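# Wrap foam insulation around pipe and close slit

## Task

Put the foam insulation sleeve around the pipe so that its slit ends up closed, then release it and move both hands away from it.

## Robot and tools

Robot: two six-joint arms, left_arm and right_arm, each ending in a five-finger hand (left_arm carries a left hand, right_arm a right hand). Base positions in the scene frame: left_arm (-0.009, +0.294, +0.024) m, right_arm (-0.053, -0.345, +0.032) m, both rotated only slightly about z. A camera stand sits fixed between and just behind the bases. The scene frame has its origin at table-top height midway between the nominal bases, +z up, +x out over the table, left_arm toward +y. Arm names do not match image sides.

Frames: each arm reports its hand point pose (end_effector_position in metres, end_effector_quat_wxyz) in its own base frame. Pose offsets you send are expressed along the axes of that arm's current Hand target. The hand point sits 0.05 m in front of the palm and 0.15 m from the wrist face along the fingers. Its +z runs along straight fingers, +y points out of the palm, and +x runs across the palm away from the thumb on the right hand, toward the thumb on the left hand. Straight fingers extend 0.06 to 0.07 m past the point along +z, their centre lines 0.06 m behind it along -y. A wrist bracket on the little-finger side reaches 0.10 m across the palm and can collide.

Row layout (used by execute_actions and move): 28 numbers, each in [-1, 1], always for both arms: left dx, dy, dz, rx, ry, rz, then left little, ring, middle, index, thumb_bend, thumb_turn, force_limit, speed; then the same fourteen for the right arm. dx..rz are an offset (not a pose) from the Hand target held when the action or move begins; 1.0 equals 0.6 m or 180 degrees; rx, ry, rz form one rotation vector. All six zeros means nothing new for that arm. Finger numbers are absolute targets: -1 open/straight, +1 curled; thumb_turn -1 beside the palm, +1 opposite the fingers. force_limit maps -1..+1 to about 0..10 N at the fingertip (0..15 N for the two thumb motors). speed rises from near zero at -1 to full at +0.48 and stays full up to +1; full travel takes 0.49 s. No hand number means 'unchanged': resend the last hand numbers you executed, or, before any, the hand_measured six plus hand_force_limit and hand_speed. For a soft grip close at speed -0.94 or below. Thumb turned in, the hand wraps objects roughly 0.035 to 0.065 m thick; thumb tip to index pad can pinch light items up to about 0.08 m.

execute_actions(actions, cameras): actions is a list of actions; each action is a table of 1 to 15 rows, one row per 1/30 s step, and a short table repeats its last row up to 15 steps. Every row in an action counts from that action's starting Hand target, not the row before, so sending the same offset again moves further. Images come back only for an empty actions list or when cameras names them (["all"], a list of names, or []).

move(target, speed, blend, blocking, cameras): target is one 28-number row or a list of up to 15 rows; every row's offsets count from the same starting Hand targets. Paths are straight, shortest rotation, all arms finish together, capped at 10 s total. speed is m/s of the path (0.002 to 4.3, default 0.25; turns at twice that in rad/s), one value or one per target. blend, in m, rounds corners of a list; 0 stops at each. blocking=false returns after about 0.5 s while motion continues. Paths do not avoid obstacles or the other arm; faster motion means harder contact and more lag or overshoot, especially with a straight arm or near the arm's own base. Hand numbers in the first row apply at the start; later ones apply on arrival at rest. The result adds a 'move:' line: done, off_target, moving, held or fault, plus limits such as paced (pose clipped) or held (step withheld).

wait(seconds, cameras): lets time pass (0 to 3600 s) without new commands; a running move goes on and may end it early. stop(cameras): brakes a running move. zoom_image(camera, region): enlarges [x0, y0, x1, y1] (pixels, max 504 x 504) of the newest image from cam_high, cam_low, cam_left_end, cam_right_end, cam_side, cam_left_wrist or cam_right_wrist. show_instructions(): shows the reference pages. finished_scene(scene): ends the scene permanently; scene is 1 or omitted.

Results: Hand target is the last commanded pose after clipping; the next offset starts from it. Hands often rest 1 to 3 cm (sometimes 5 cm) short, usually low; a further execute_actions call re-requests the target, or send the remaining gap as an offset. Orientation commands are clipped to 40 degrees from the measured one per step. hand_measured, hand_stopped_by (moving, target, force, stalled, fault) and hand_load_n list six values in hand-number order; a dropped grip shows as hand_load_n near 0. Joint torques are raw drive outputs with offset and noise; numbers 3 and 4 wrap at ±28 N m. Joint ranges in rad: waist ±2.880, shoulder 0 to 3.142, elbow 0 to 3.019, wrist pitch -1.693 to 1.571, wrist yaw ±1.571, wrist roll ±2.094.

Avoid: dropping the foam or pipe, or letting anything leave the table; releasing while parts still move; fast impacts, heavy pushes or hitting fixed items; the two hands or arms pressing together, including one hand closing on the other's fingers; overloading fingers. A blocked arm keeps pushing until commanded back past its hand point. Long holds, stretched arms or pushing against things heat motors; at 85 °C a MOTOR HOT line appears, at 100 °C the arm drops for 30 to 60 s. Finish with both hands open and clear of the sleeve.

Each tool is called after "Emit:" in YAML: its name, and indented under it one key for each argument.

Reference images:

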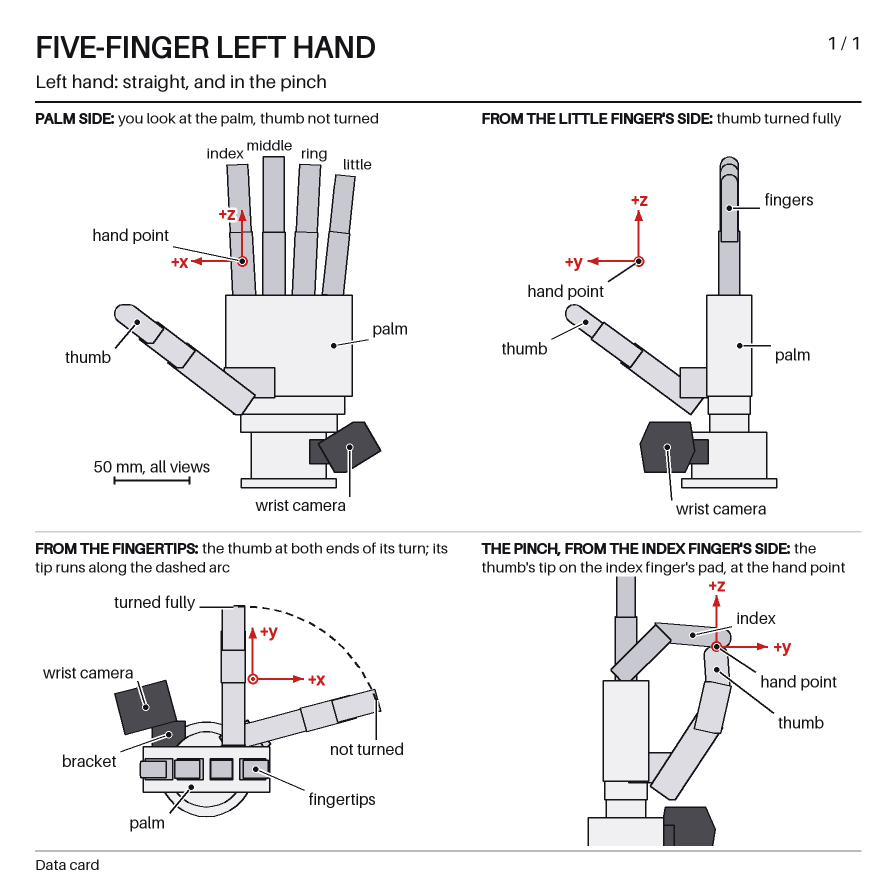

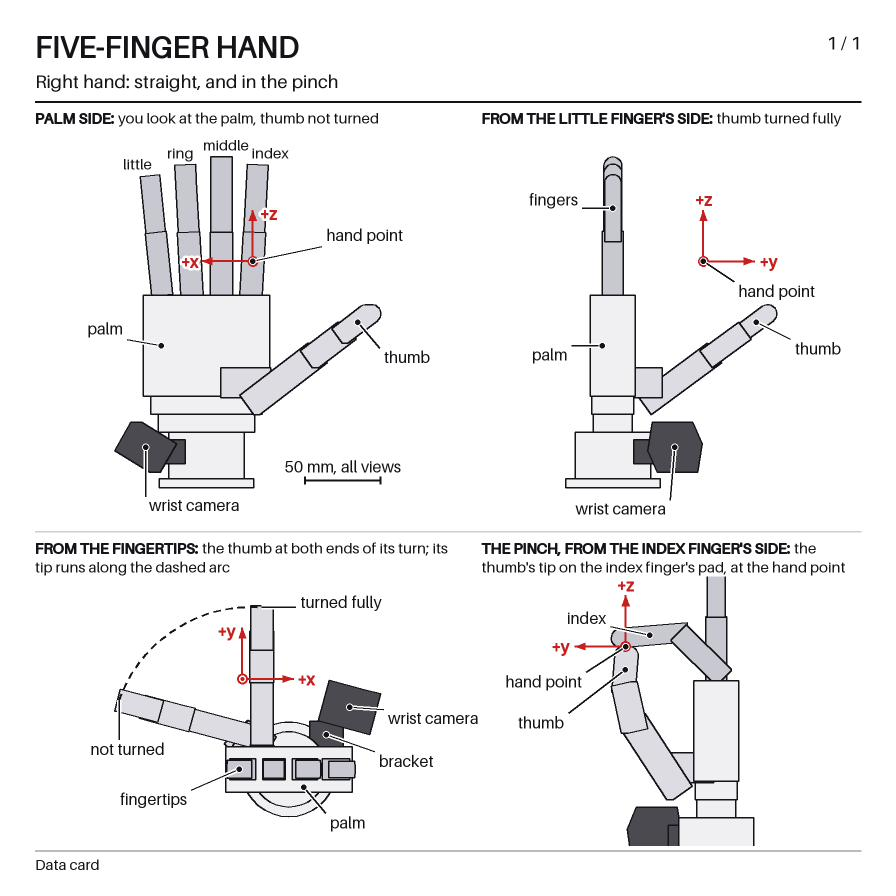

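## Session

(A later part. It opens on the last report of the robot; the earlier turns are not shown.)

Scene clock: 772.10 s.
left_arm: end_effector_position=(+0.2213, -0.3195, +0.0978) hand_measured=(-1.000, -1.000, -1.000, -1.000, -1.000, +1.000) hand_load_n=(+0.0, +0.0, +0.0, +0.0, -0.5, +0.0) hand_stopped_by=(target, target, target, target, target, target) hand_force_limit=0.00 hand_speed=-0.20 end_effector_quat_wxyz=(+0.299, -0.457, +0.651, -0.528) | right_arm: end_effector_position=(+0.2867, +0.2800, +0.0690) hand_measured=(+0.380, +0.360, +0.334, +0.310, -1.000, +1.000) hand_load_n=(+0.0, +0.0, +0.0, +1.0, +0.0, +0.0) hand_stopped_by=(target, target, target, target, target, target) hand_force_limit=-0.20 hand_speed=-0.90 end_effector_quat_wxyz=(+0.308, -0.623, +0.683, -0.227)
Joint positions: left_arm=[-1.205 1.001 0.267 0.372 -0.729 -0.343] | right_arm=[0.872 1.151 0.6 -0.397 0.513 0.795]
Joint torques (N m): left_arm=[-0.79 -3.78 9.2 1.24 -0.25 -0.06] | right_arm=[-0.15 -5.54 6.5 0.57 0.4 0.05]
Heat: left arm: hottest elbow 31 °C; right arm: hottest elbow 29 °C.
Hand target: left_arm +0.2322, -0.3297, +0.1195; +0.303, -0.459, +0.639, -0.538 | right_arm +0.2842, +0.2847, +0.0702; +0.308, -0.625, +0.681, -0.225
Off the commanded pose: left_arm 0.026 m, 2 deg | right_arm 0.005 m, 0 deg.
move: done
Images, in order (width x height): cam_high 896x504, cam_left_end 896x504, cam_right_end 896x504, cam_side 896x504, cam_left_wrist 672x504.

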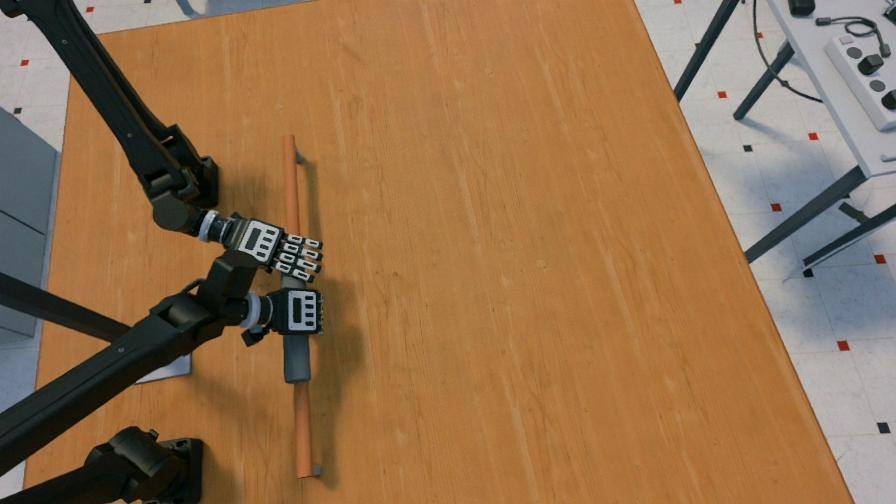

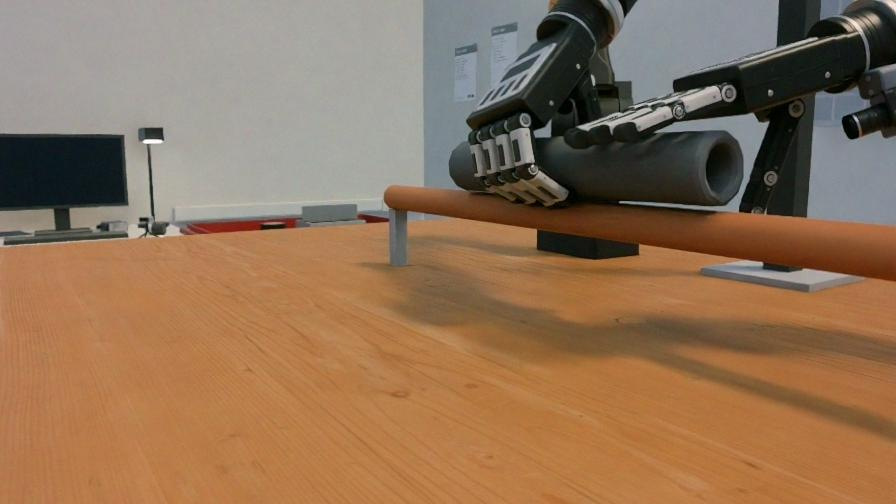

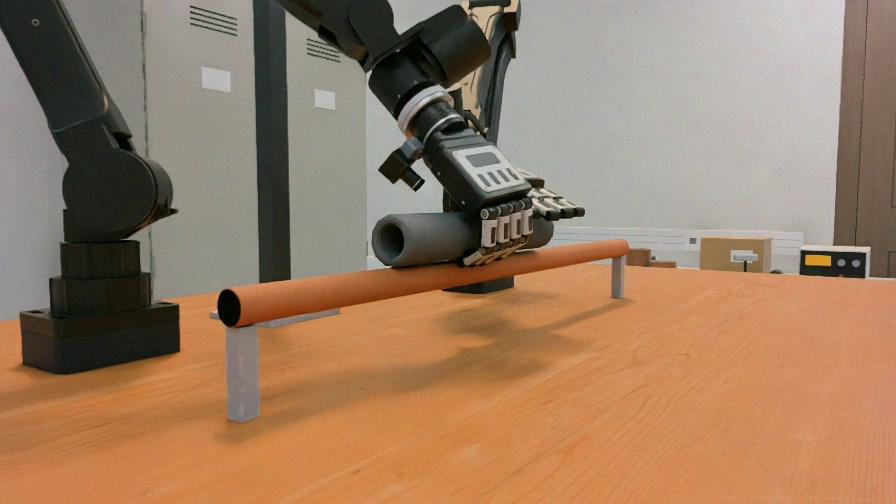

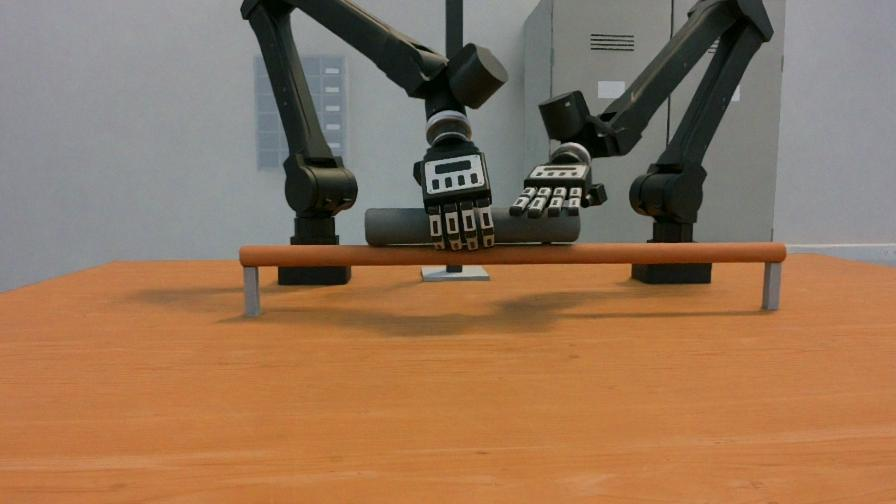

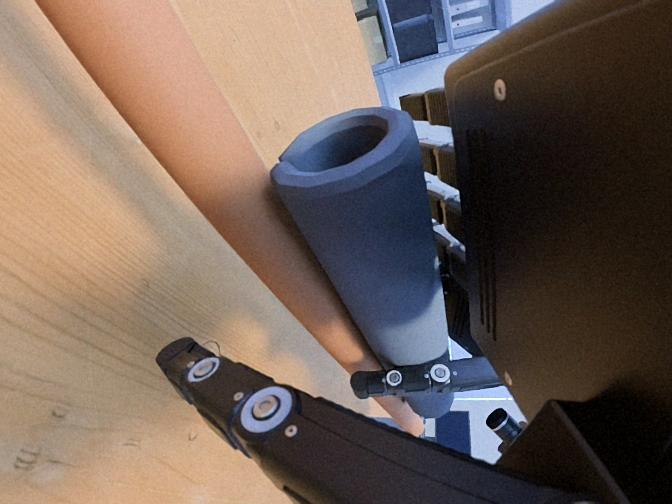

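Emit:
move:
  target:
    - [0,0,0, 0,0,0, -1,-1,-1,-1,-1,1,0,-0.2, 0.0007,0.0118,-0.0070,0,0,0, 0.38,0.36,0.335,0.31,-1,1,-0.2,-0.9]
  speed: 0.04
  cameras: ["cam_high","cam_side","cam_left_wrist","cam_left_end","cam_right_end"]

Emit:
zoom_image:
  camera: "cam_high"
  region: [230, 230, 370, 400]

Emit:
zoom_image:
  camera: "cam_side"
  region: [350, 180, 600, 280]

Emit:
zoom_image:
  camera: "cam_left_end"
  region: [660, 110, 800, 220]

Emit:
zoom_image:
  camera: "cam_right_end"
  region: [340, 180, 480, 280]

Scene clock: 773.00 s.
left_arm: end_effector_position=(+0.2213, -0.3195, +0.0978) hand_measured=(-1.000, -1.000, -1.000, -1.000, -1.000, +1.000) hand_load_n=(+0.0, +0.0, +0.0, +0.0, +0.0, +0.0) hand_stopped_by=(target, target, target, target, target, target) hand_force_limit=0.00 hand_speed=-0.20 end_effector_quat_wxyz=(+0.299, -0.457, +0.651, -0.528) | right_arm: end_effector_position=(+0.2851, +0.2805, +0.0684) hand_measured=(+0.380, +0.360, +0.334, +0.310, -1.000, +1.000) hand_load_n=(+0.0, +0.0, +0.5, +0.5, +0.0, +0.0) hand_stopped_by=(target, target, target, target, target, target) hand_force_limit=-0.20 hand_speed=-0.90 end_effector_quat_wxyz=(+0.309, -0.618, +0.685, -0.231)
Joint positions: left_arm=[-1.205 1.001 0.267 0.372 -0.729 -0.343] | right_arm=[0.885 1.151 0.596 -0.399 0.532 0.814]
Joint torques (N m): left_arm=[-0.73 -3.9 9.18 1.24 -0.23 -0.05] | right_arm=[0.26 -6.12 5.86 0.27 0.13 0.15]
Heat: left arm: hottest elbow 31 °C; right arm: hottest elbow 29 °C.
Hand target: left_arm +0.2322, -0.3297, +0.1195; +0.303, -0.459, +0.639, -0.538 | right_arm +0.2761, +0.2848, +0.0682; +0.308, -0.625, +0.681, -0.225
Off the commanded pose: left_arm 0.026 m, 2 deg | right_arm 0.010 m, 1 deg.
move: done
Images, in order (width x height): cam_high 896x504, cam_left_end 896x504, cam_right_end 896x504, cam_side 896x504, cam_left_wrist 672x504.

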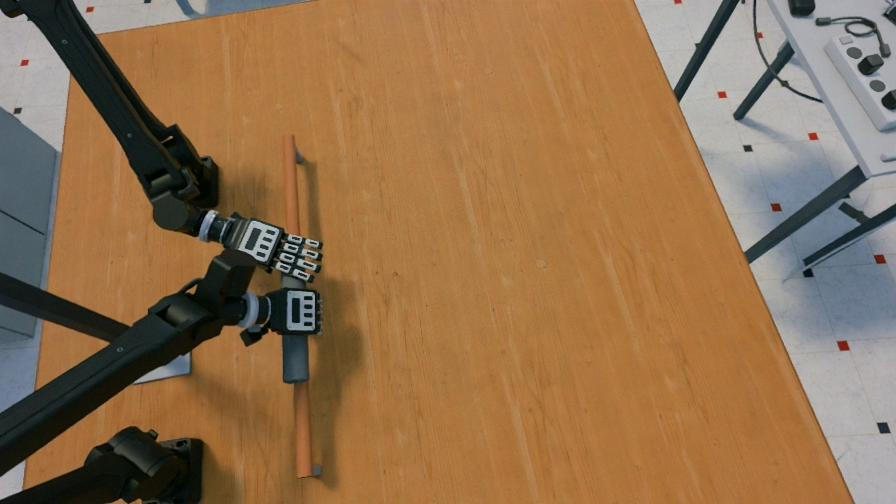

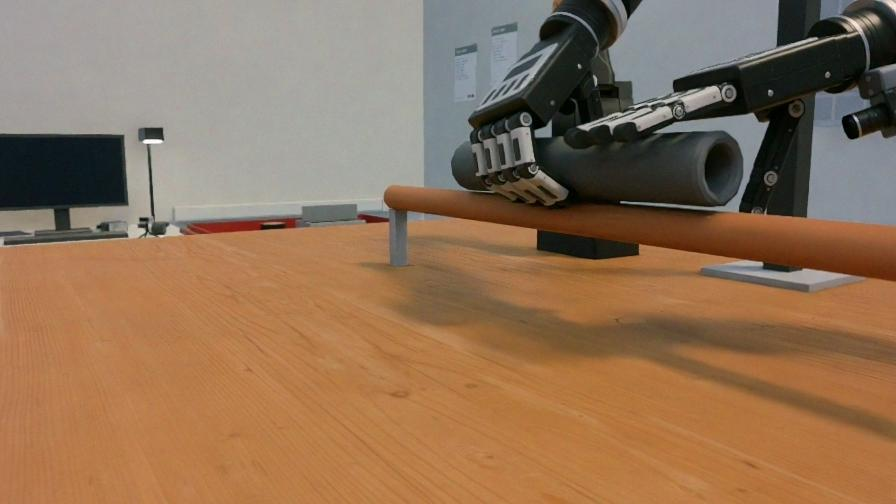

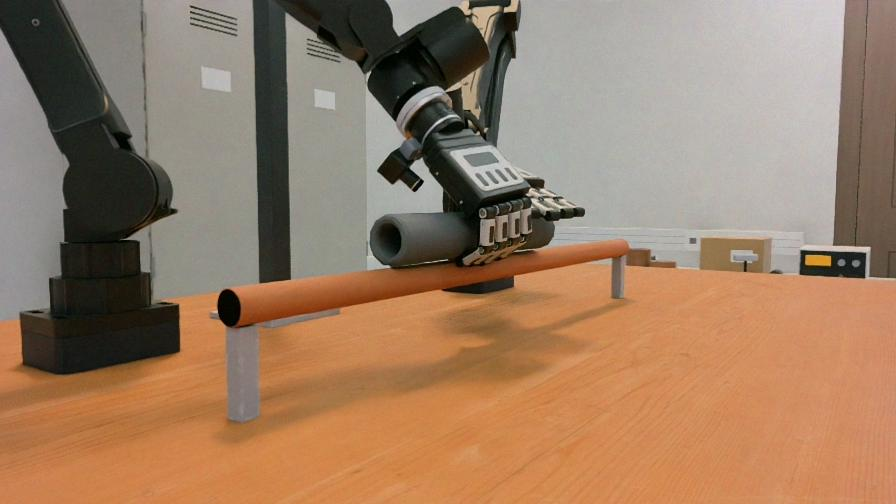

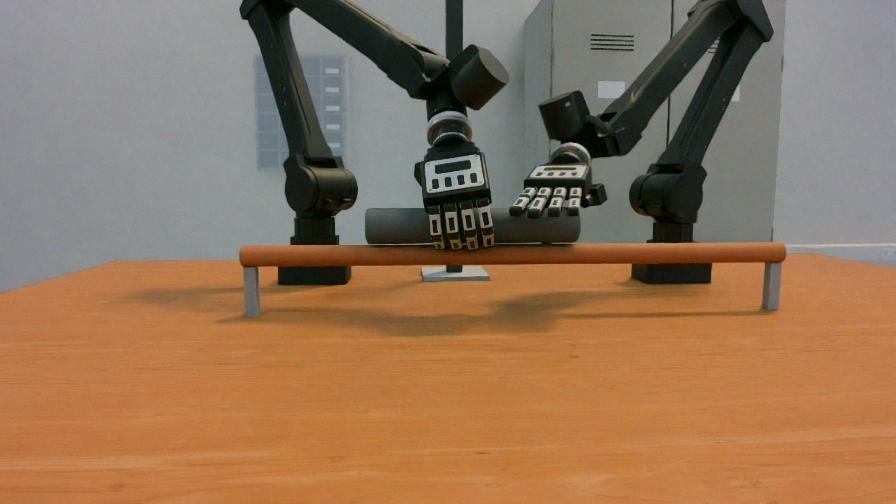

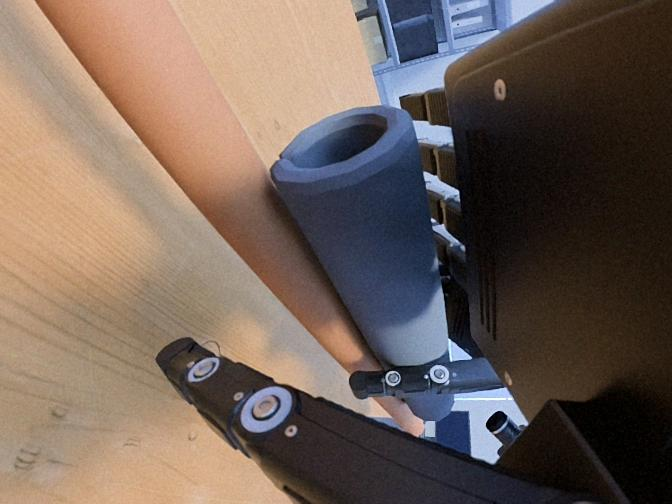

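Scaled by 2.965.

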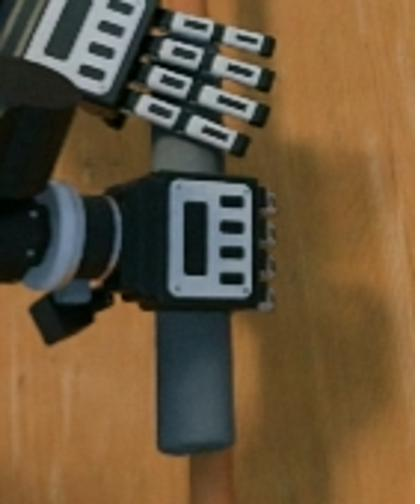

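Scaled by 2.016.

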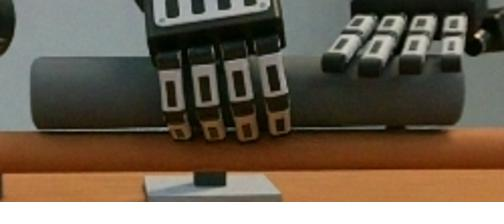

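Scaled by 3.600.

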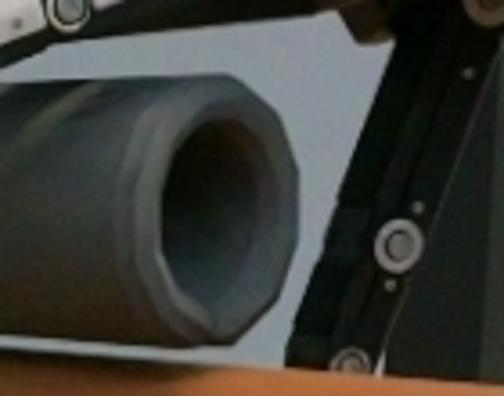

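Scaled by 3.600.

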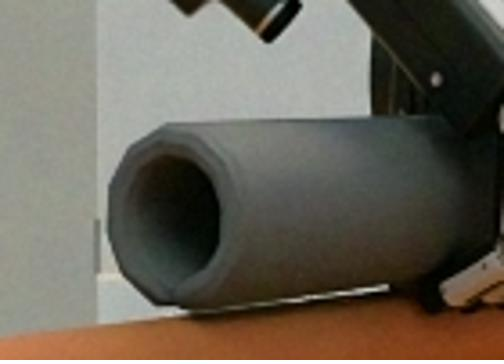

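Emit:
move:
  target:
    - [-0.0049,0.0667,0.0040, 0,0,0, -1,-1,-1,-1,-1,1,0,-0.2, 0,0,0,0,0,0, 0.38,0.36,0.335,0.31,-1,1,-0.2,-0.9]
  speed: 0.04

Emit:
move:
  target:
    - [0,0,0, 0,0,0, -1,-1,-1,-1,-1,1,0,-0.2, 0,0,0,0,0,0, 0.1,0.1,0.08,0.06,-1,1,-0.2,-0.7]
  speed: 0.03
  cameras: ["cam_high","cam_side","cam_left_wrist","cam_left_end","cam_right_end"]

Emit:
zoom_image:
  camera: "cam_left_wrist"
  region: [220, 60, 480, 260]

Emit:
zoom_image:
  camera: "cam_right_end"
  region: [340, 180, 480, 280]

Scene clock: 775.00 s.
left_arm: end_effector_position=(+0.2288, -0.3287, +0.0875) hand_measured=(-1.000, -1.000, -1.000, -1.000, -1.000, +1.000) hand_load_n=(+0.0, +0.0, +0.0, +0.0, +0.0, +0.0) hand_stopped_by=(target, target, target, target, target, target) hand_force_limit=0.00 hand_speed=-0.20 end_effector_quat_wxyz=(+0.303, -0.463, +0.633, -0.541) | right_arm: end_effector_position=(+0.2852, +0.2804, +0.0684) hand_measured=(+0.380, +0.360, +0.334, +0.310, -1.000, +1.000) hand_load_n=(+0.0, +0.0, +0.5, +1.5, +0.0, +0.0) hand_stopped_by=(target, target, target, target, target, target) hand_force_limit=-0.20 hand_speed=-0.90 end_effector_quat_wxyz=(+0.309, -0.618, +0.685, -0.231)
Joint positions: left_arm=[-1.205 1.123 0.256 0.547 -0.75 -0.343] | right_arm=[0.885 1.151 0.596 -0.399 0.532 0.815]
Joint torques (N m): left_arm=[-2.32 -2.37 4.85 2.47 -0.24 -0.15] | right_arm=[0.09 -6.24 5.94 0.32 0.11 0.13]
Heat: left arm: hottest elbow 31 °C; right arm: hottest elbow 29 °C.
Hand target: left_arm +0.2251, -0.3280, +0.0801; +0.303, -0.459, +0.639, -0.538 | right_arm +0.2761, +0.2848, +0.0682; +0.308, -0.625, +0.681, -0.225
Off the commanded pose: left_arm 0.008 m, 1 deg | right_arm 0.010 m, 1 deg.
move: done

Scene clock: 775.63 s.
left_arm: end_effector_position=(+0.2286, -0.3282, +0.0855) hand_measured=(-1.000, -1.000, -1.000, -1.000, -1.000, +1.000) hand_load_n=(+0.0, -0.5, +0.0, +0.0, +0.0, +0.0) hand_stopped_by=(target, target, target, target, target, target) hand_force_limit=0.00 hand_speed=-0.20 end_effector_quat_wxyz=(+0.304, -0.463, +0.634, -0.539) | right_arm: end_effector_position=(+0.2787, +0.2793, +0.0633) hand_measured=(+0.100, +0.100, +0.080, +0.060, -1.000, +1.000) hand_load_n=(+0.0, +0.0, +0.0, +0.0, +0.0, +0.0) hand_stopped_by=(target, target, target, target, target, target) hand_force_limit=-0.20 hand_speed=-0.70 end_effector_quat_wxyz=(+0.303, -0.624, +0.683, -0.230)
Joint positions: left_arm=[-1.205 1.127 0.255 0.547 -0.75 -0.343] | right_arm=[0.895 1.151 0.588 -0.406 0.53 0.816]
Joint torques (N m): left_arm=[-2.43 -2.55 4.88 2.51 -0.24 -0.17] | right_arm=[-0.21 -6.07 6.32 0.49 0.22 0.06]
Heat: left arm: hottest elbow 31 °C; right arm: hottest elbow 29 °C.
Hand target: left_arm +0.2252, -0.3281, +0.0801; +0.303, -0.459, +0.639, -0.538 | right_arm +0.2761, +0.2848, +0.0682; +0.308, -0.625, +0.681, -0.225
Off the commanded pose: left_arm 0.006 m, 1 deg | right_arm 0.008 m, 1 deg.
move: done
Images, in order (width x height): cam_high 896x504, cam_left_end 896x504, cam_right_end 896x504, cam_side 896x504, cam_left_wrist 672x504.

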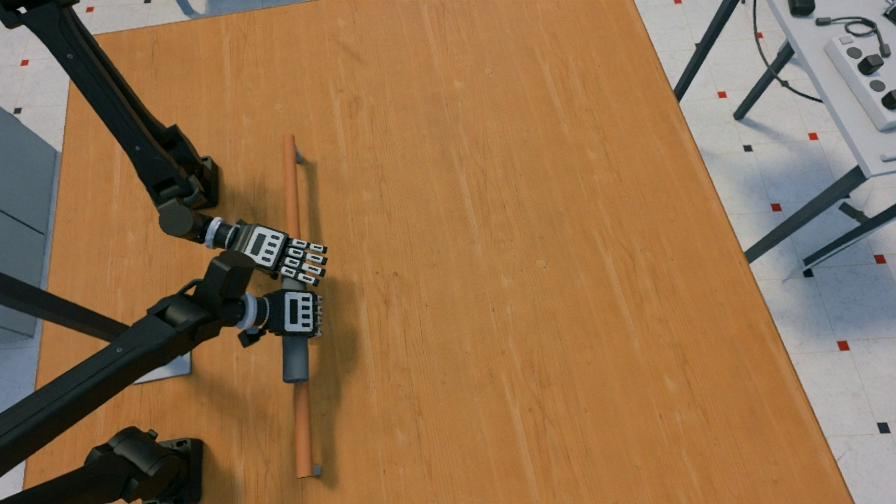

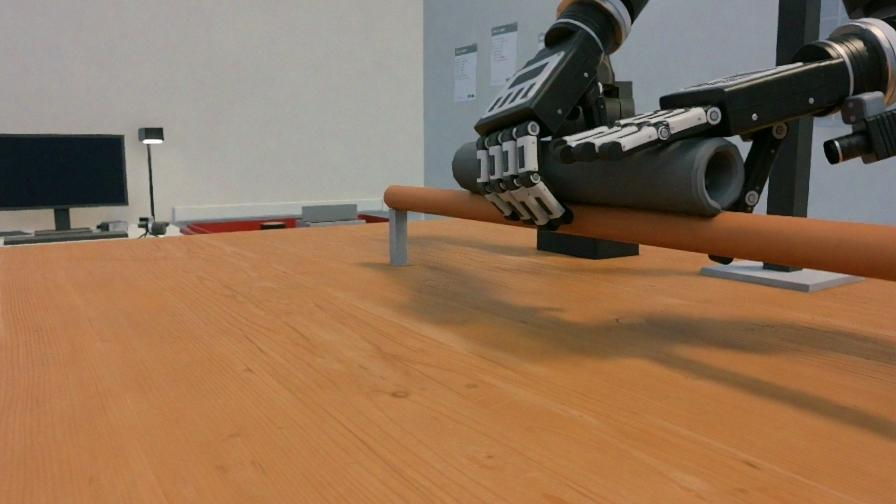

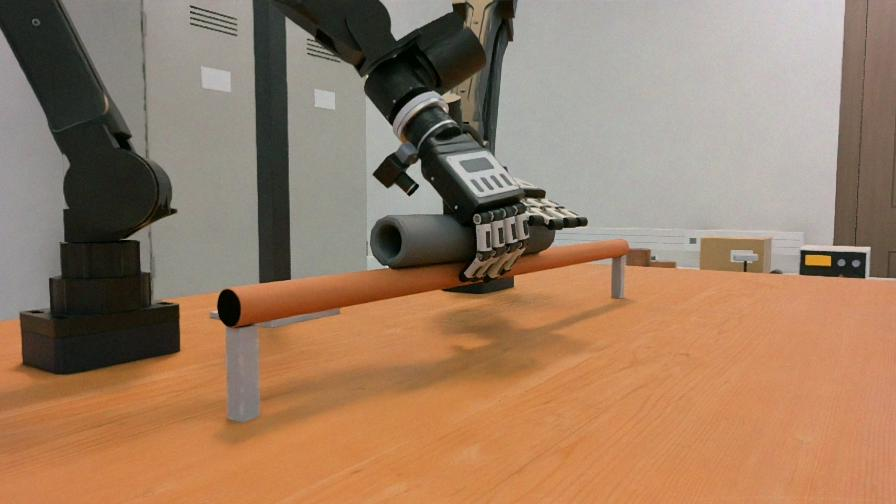

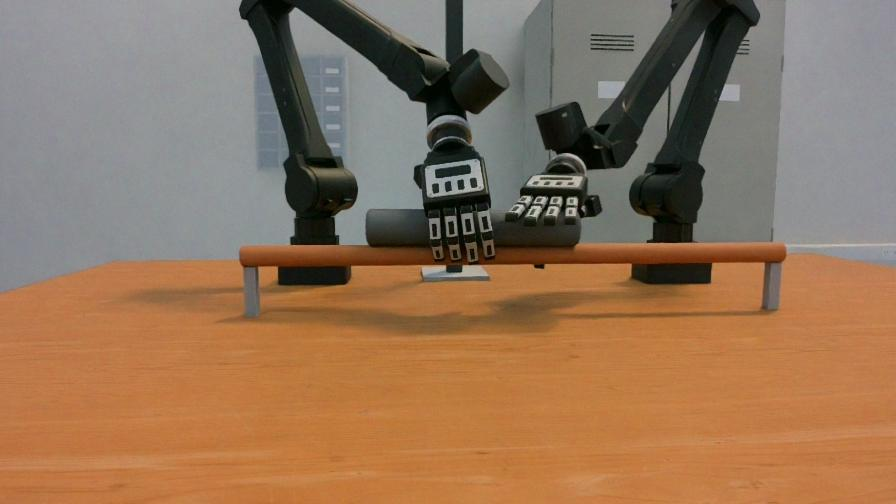

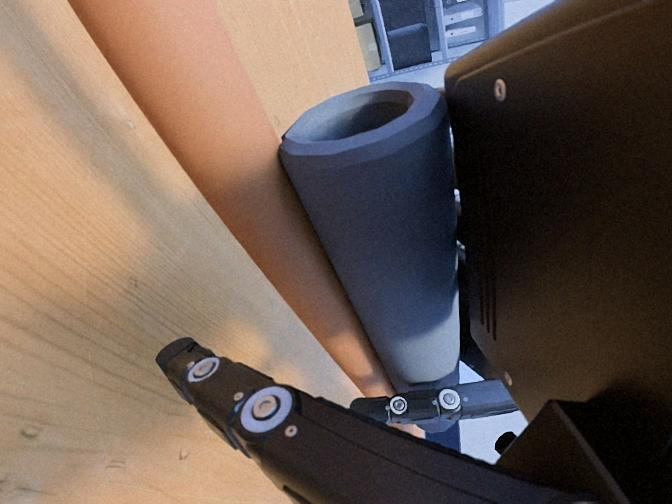

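Scaled by 1.938 from the camera's image (finer frame: 960x720).

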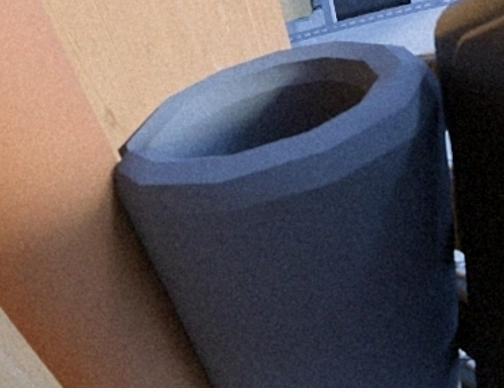

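Scaled by 3.600.

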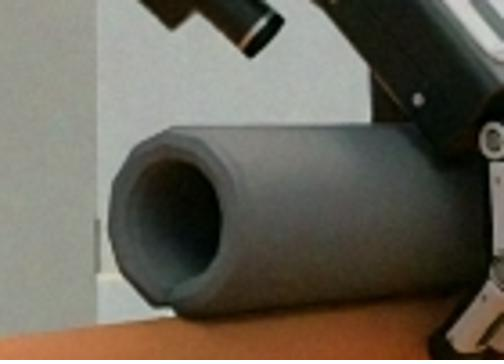

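Emit:
move:
  target:
    - [0,0,0, 0,0,0, -1,-1,-1,-1,-1,1,0,-0.2, -0.0031,-0.0210,-0.0072,0.0550,-0.0065,-0.0044, 0.0,0.0,0.0,0.0,-1,1,-0.2,-0.7]
  speed: 0.04
  cameras: ["cam_high","cam_side","cam_left_wrist","cam_left_end","cam_right_end"]

Scene clock: 778.77 s.
left_arm: end_effector_position=(+0.2286, -0.3282, +0.0855) hand_measured=(-1.000, -1.000, -1.000, -1.000, -1.000, +1.000) hand_load_n=(+0.0, +0.0, +0.0, +0.0, +0.0, +0.0) hand_stopped_by=(target, target, target, target, target, target) hand_force_limit=0.00 hand_speed=-0.20 end_effector_quat_wxyz=(+0.304, -0.463, +0.634, -0.539) | right_arm: end_effector_position=(+0.2818, +0.2765, +0.0692) hand_measured=(+0.000, +0.000, +0.000, +0.000, -1.000, +1.000) hand_load_n=(+0.0, +0.0, +0.0, +0.0, +0.0, +0.0) hand_stopped_by=(target, target, target, target, target, target) hand_force_limit=-0.20 hand_speed=-0.70 end_effector_quat_wxyz=(-0.349, +0.605, -0.658, +0.282)
Joint positions: left_arm=[-1.205 1.127 0.255 0.547 -0.75 -0.343] | right_arm=[0.958 1.118 0.521 -0.276 0.675 0.788]
Joint torques (N m): left_arm=[-2.26 -2.84 4.89 2.45 -0.25 -0.15] | right_arm=[-0.44 -6.59 6.34 1.42 0.46 -0.09]
Heat: left arm: hottest elbow 31 °C; right arm: hottest elbow 29 °C.
Hand target: left_arm +0.2252, -0.3281, +0.0801; +0.303, -0.459, +0.639, -0.538 | right_arm +0.2822, +0.2848, +0.0802; -0.366, +0.603, -0.652, +0.279
Off the commanded pose: left_arm 0.006 m, 1 deg | right_arm 0.014 m, 2 deg.
move: off_target (right_arm)
Images, in order (width x height): cam_high 896x504, cam_left_end 896x504, cam_right_end 896x504, cam_side 896x504, cam_left_wrist 672x504.

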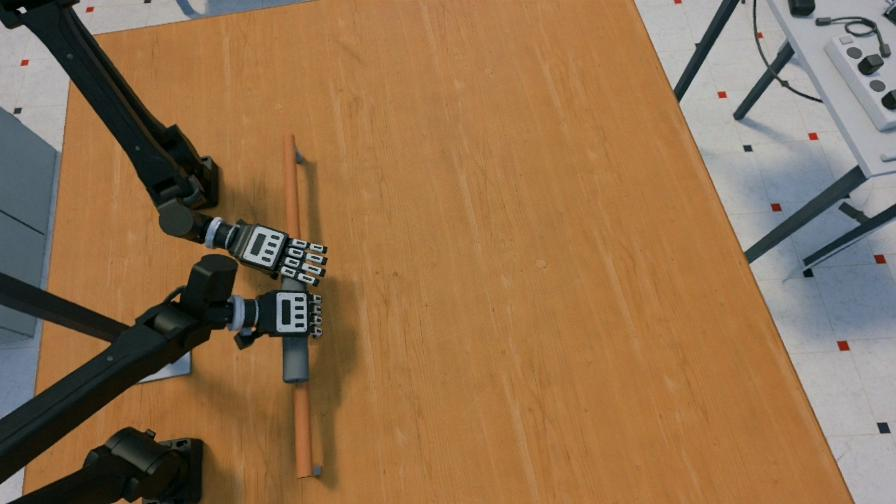

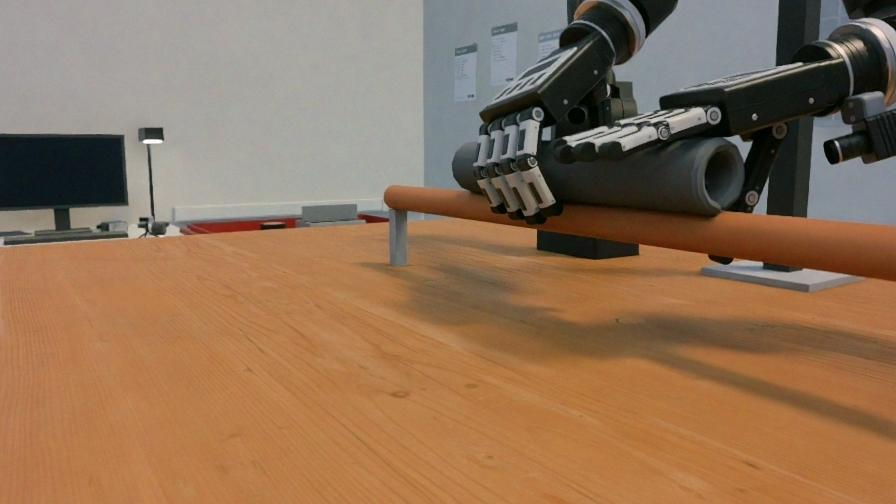

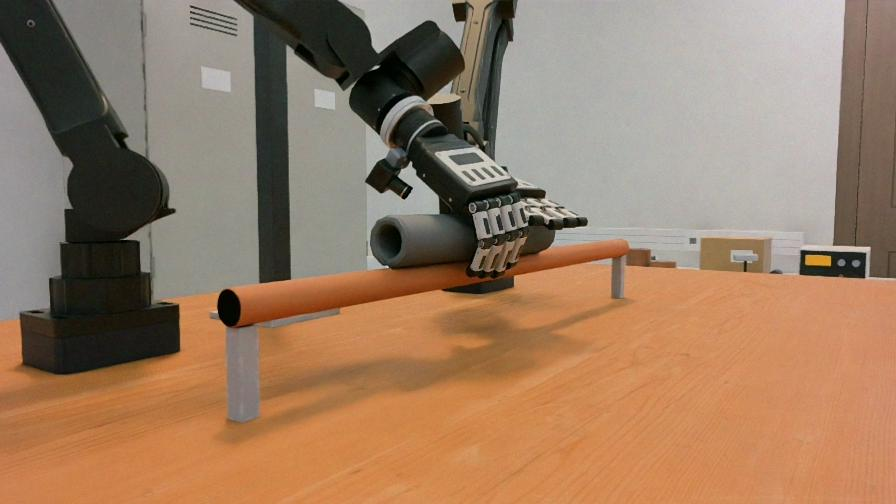

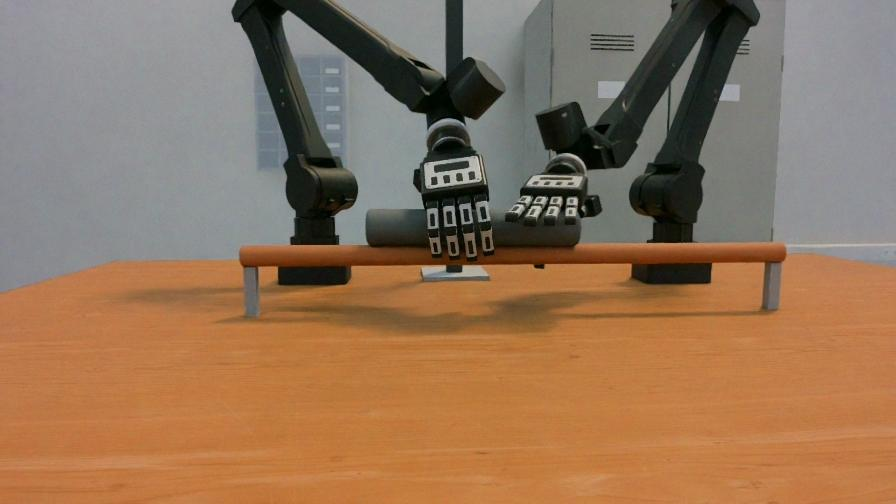

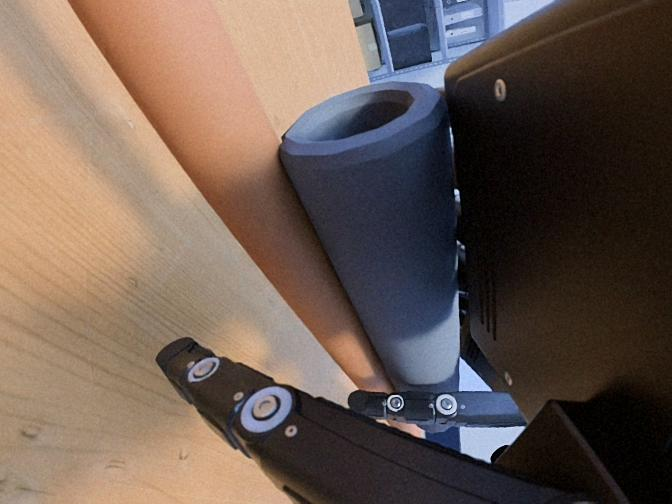

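Emit:
move:
  target: [0,0,0,0,0,0,-1,-1,-1,-1,-1,1,0,-0.2,-0.0028,-0.018,-0.0088,0,0,0,0.0,0.0,0.0,0.0,-1,1,-0.2,-0.7]
  speed: 0.04
  cameras: ["cam_high","cam_side","cam_right_end","cam_left_end","cam_left_wrist"]

Scene clock: 780.37 s.
left_arm: end_effector_position=(+0.2286, -0.3282, +0.0855) hand_measured=(-1.000, -1.000, -1.000, -1.000, -1.000, +1.000) hand_load_n=(+0.0, +0.0, -0.5, +0.0, +0.0, +0.0) hand_stopped_by=(target, target, target, target, target, target) hand_force_limit=0.00 hand_speed=-0.20 end_effector_quat_wxyz=(+0.304, -0.463, +0.634, -0.539) | right_arm: end_effector_position=(+0.2807, +0.2747, +0.0750) hand_measured=(+0.000, +0.000, +0.000, +0.000, -1.000, +1.000) hand_load_n=(+0.0, +0.0, +0.0, +0.0, +0.0, +0.0) hand_stopped_by=(target, target, target, target, target, target) hand_force_limit=-0.20 hand_speed=-0.70 end_effector_quat_wxyz=(-0.351, +0.605, -0.656, +0.282)
Joint positions: left_arm=[-1.205 1.127 0.255 0.547 -0.75 -0.343] | right_arm=[0.958 1.095 0.521 -0.291 0.675 0.781]
Joint torques (N m): left_arm=[-2.32 -2.43 4.82 2.5 -0.25 -0.15] | right_arm=[-0.62 -6.36 7.79 0.65 0.31 -0.05]
Heat: left arm: hottest elbow 31 °C; right arm: hottest elbow 29 °C.
Hand target: left_arm +0.2252, -0.3281, +0.0801; +0.303, -0.459, +0.639, -0.538 | right_arm +0.2842, +0.2847, +0.0922; -0.366, +0.603, -0.652, +0.279
Off the commanded pose: left_arm 0.006 m, 1 deg | right_arm 0.020 m, 2 deg.
move: off_target (right_arm)
Images, in order (width x height): cam_high 896x504, cam_left_end 896x504, cam_right_end 896x504, cam_side 896x504, cam_left_wrist 672x504.

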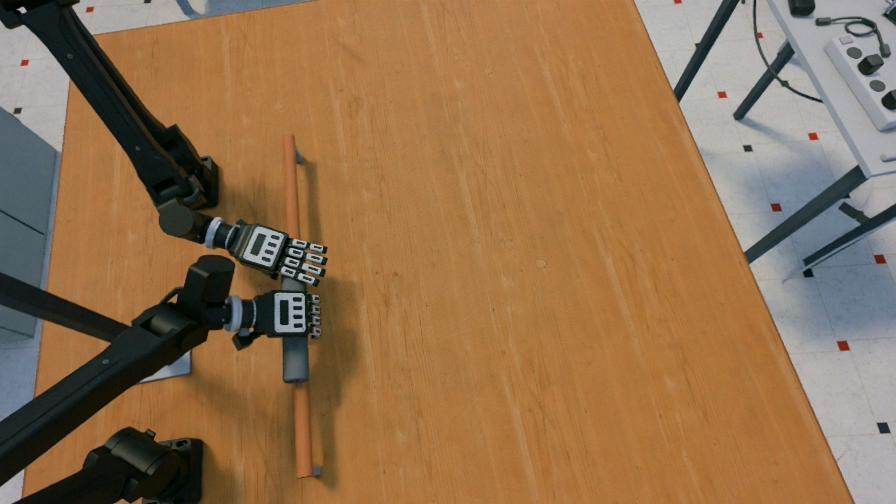

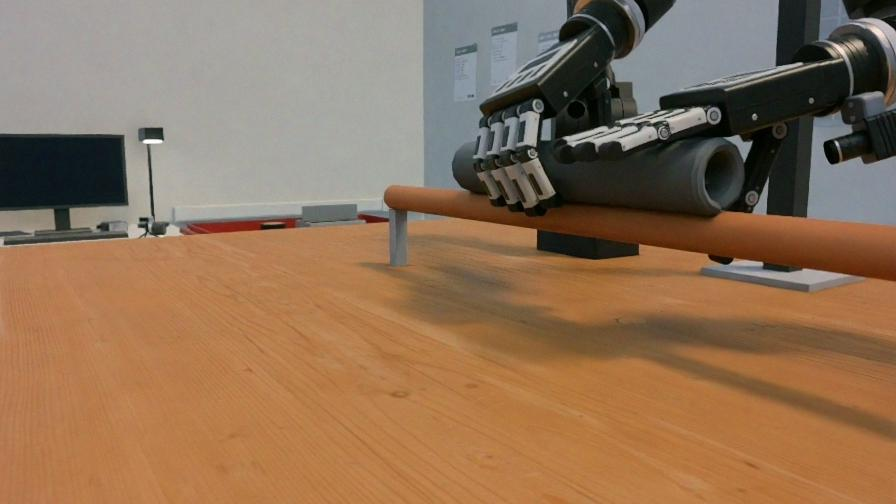

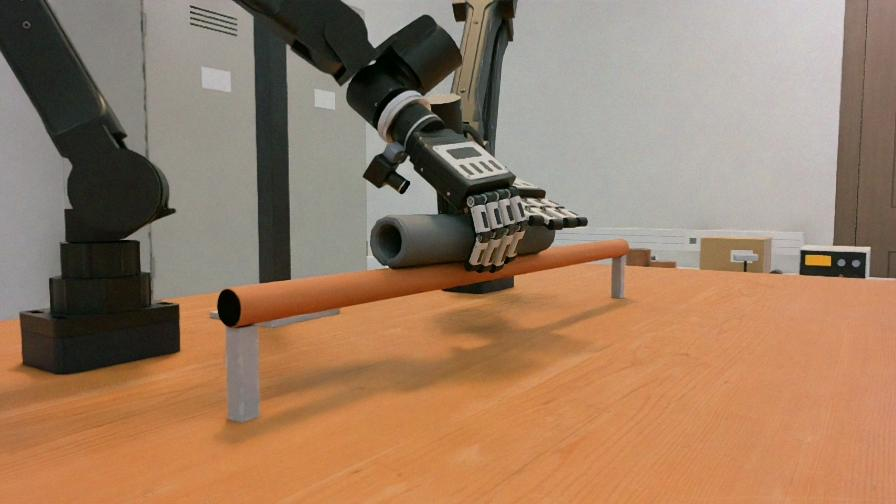

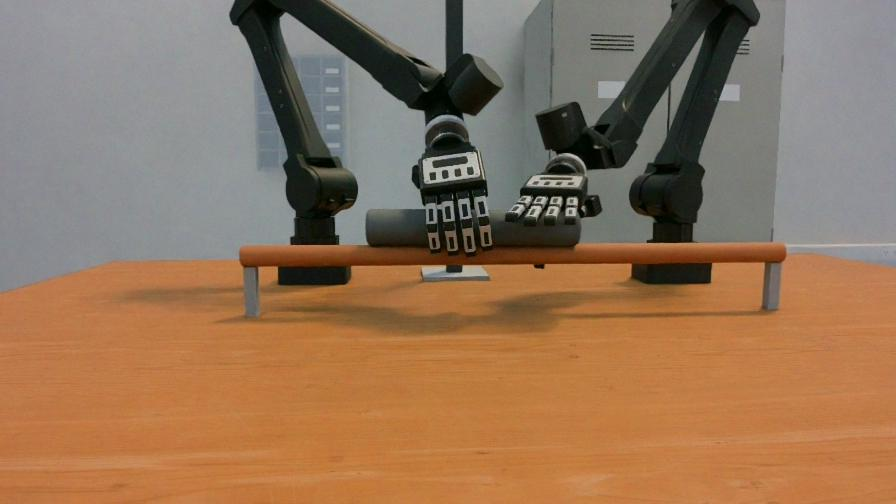

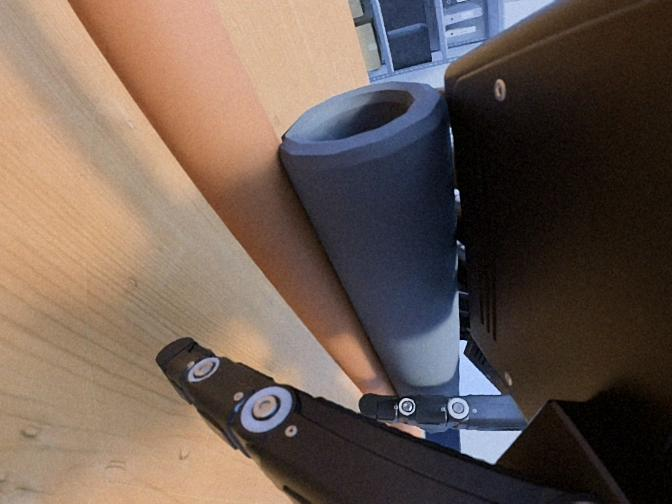

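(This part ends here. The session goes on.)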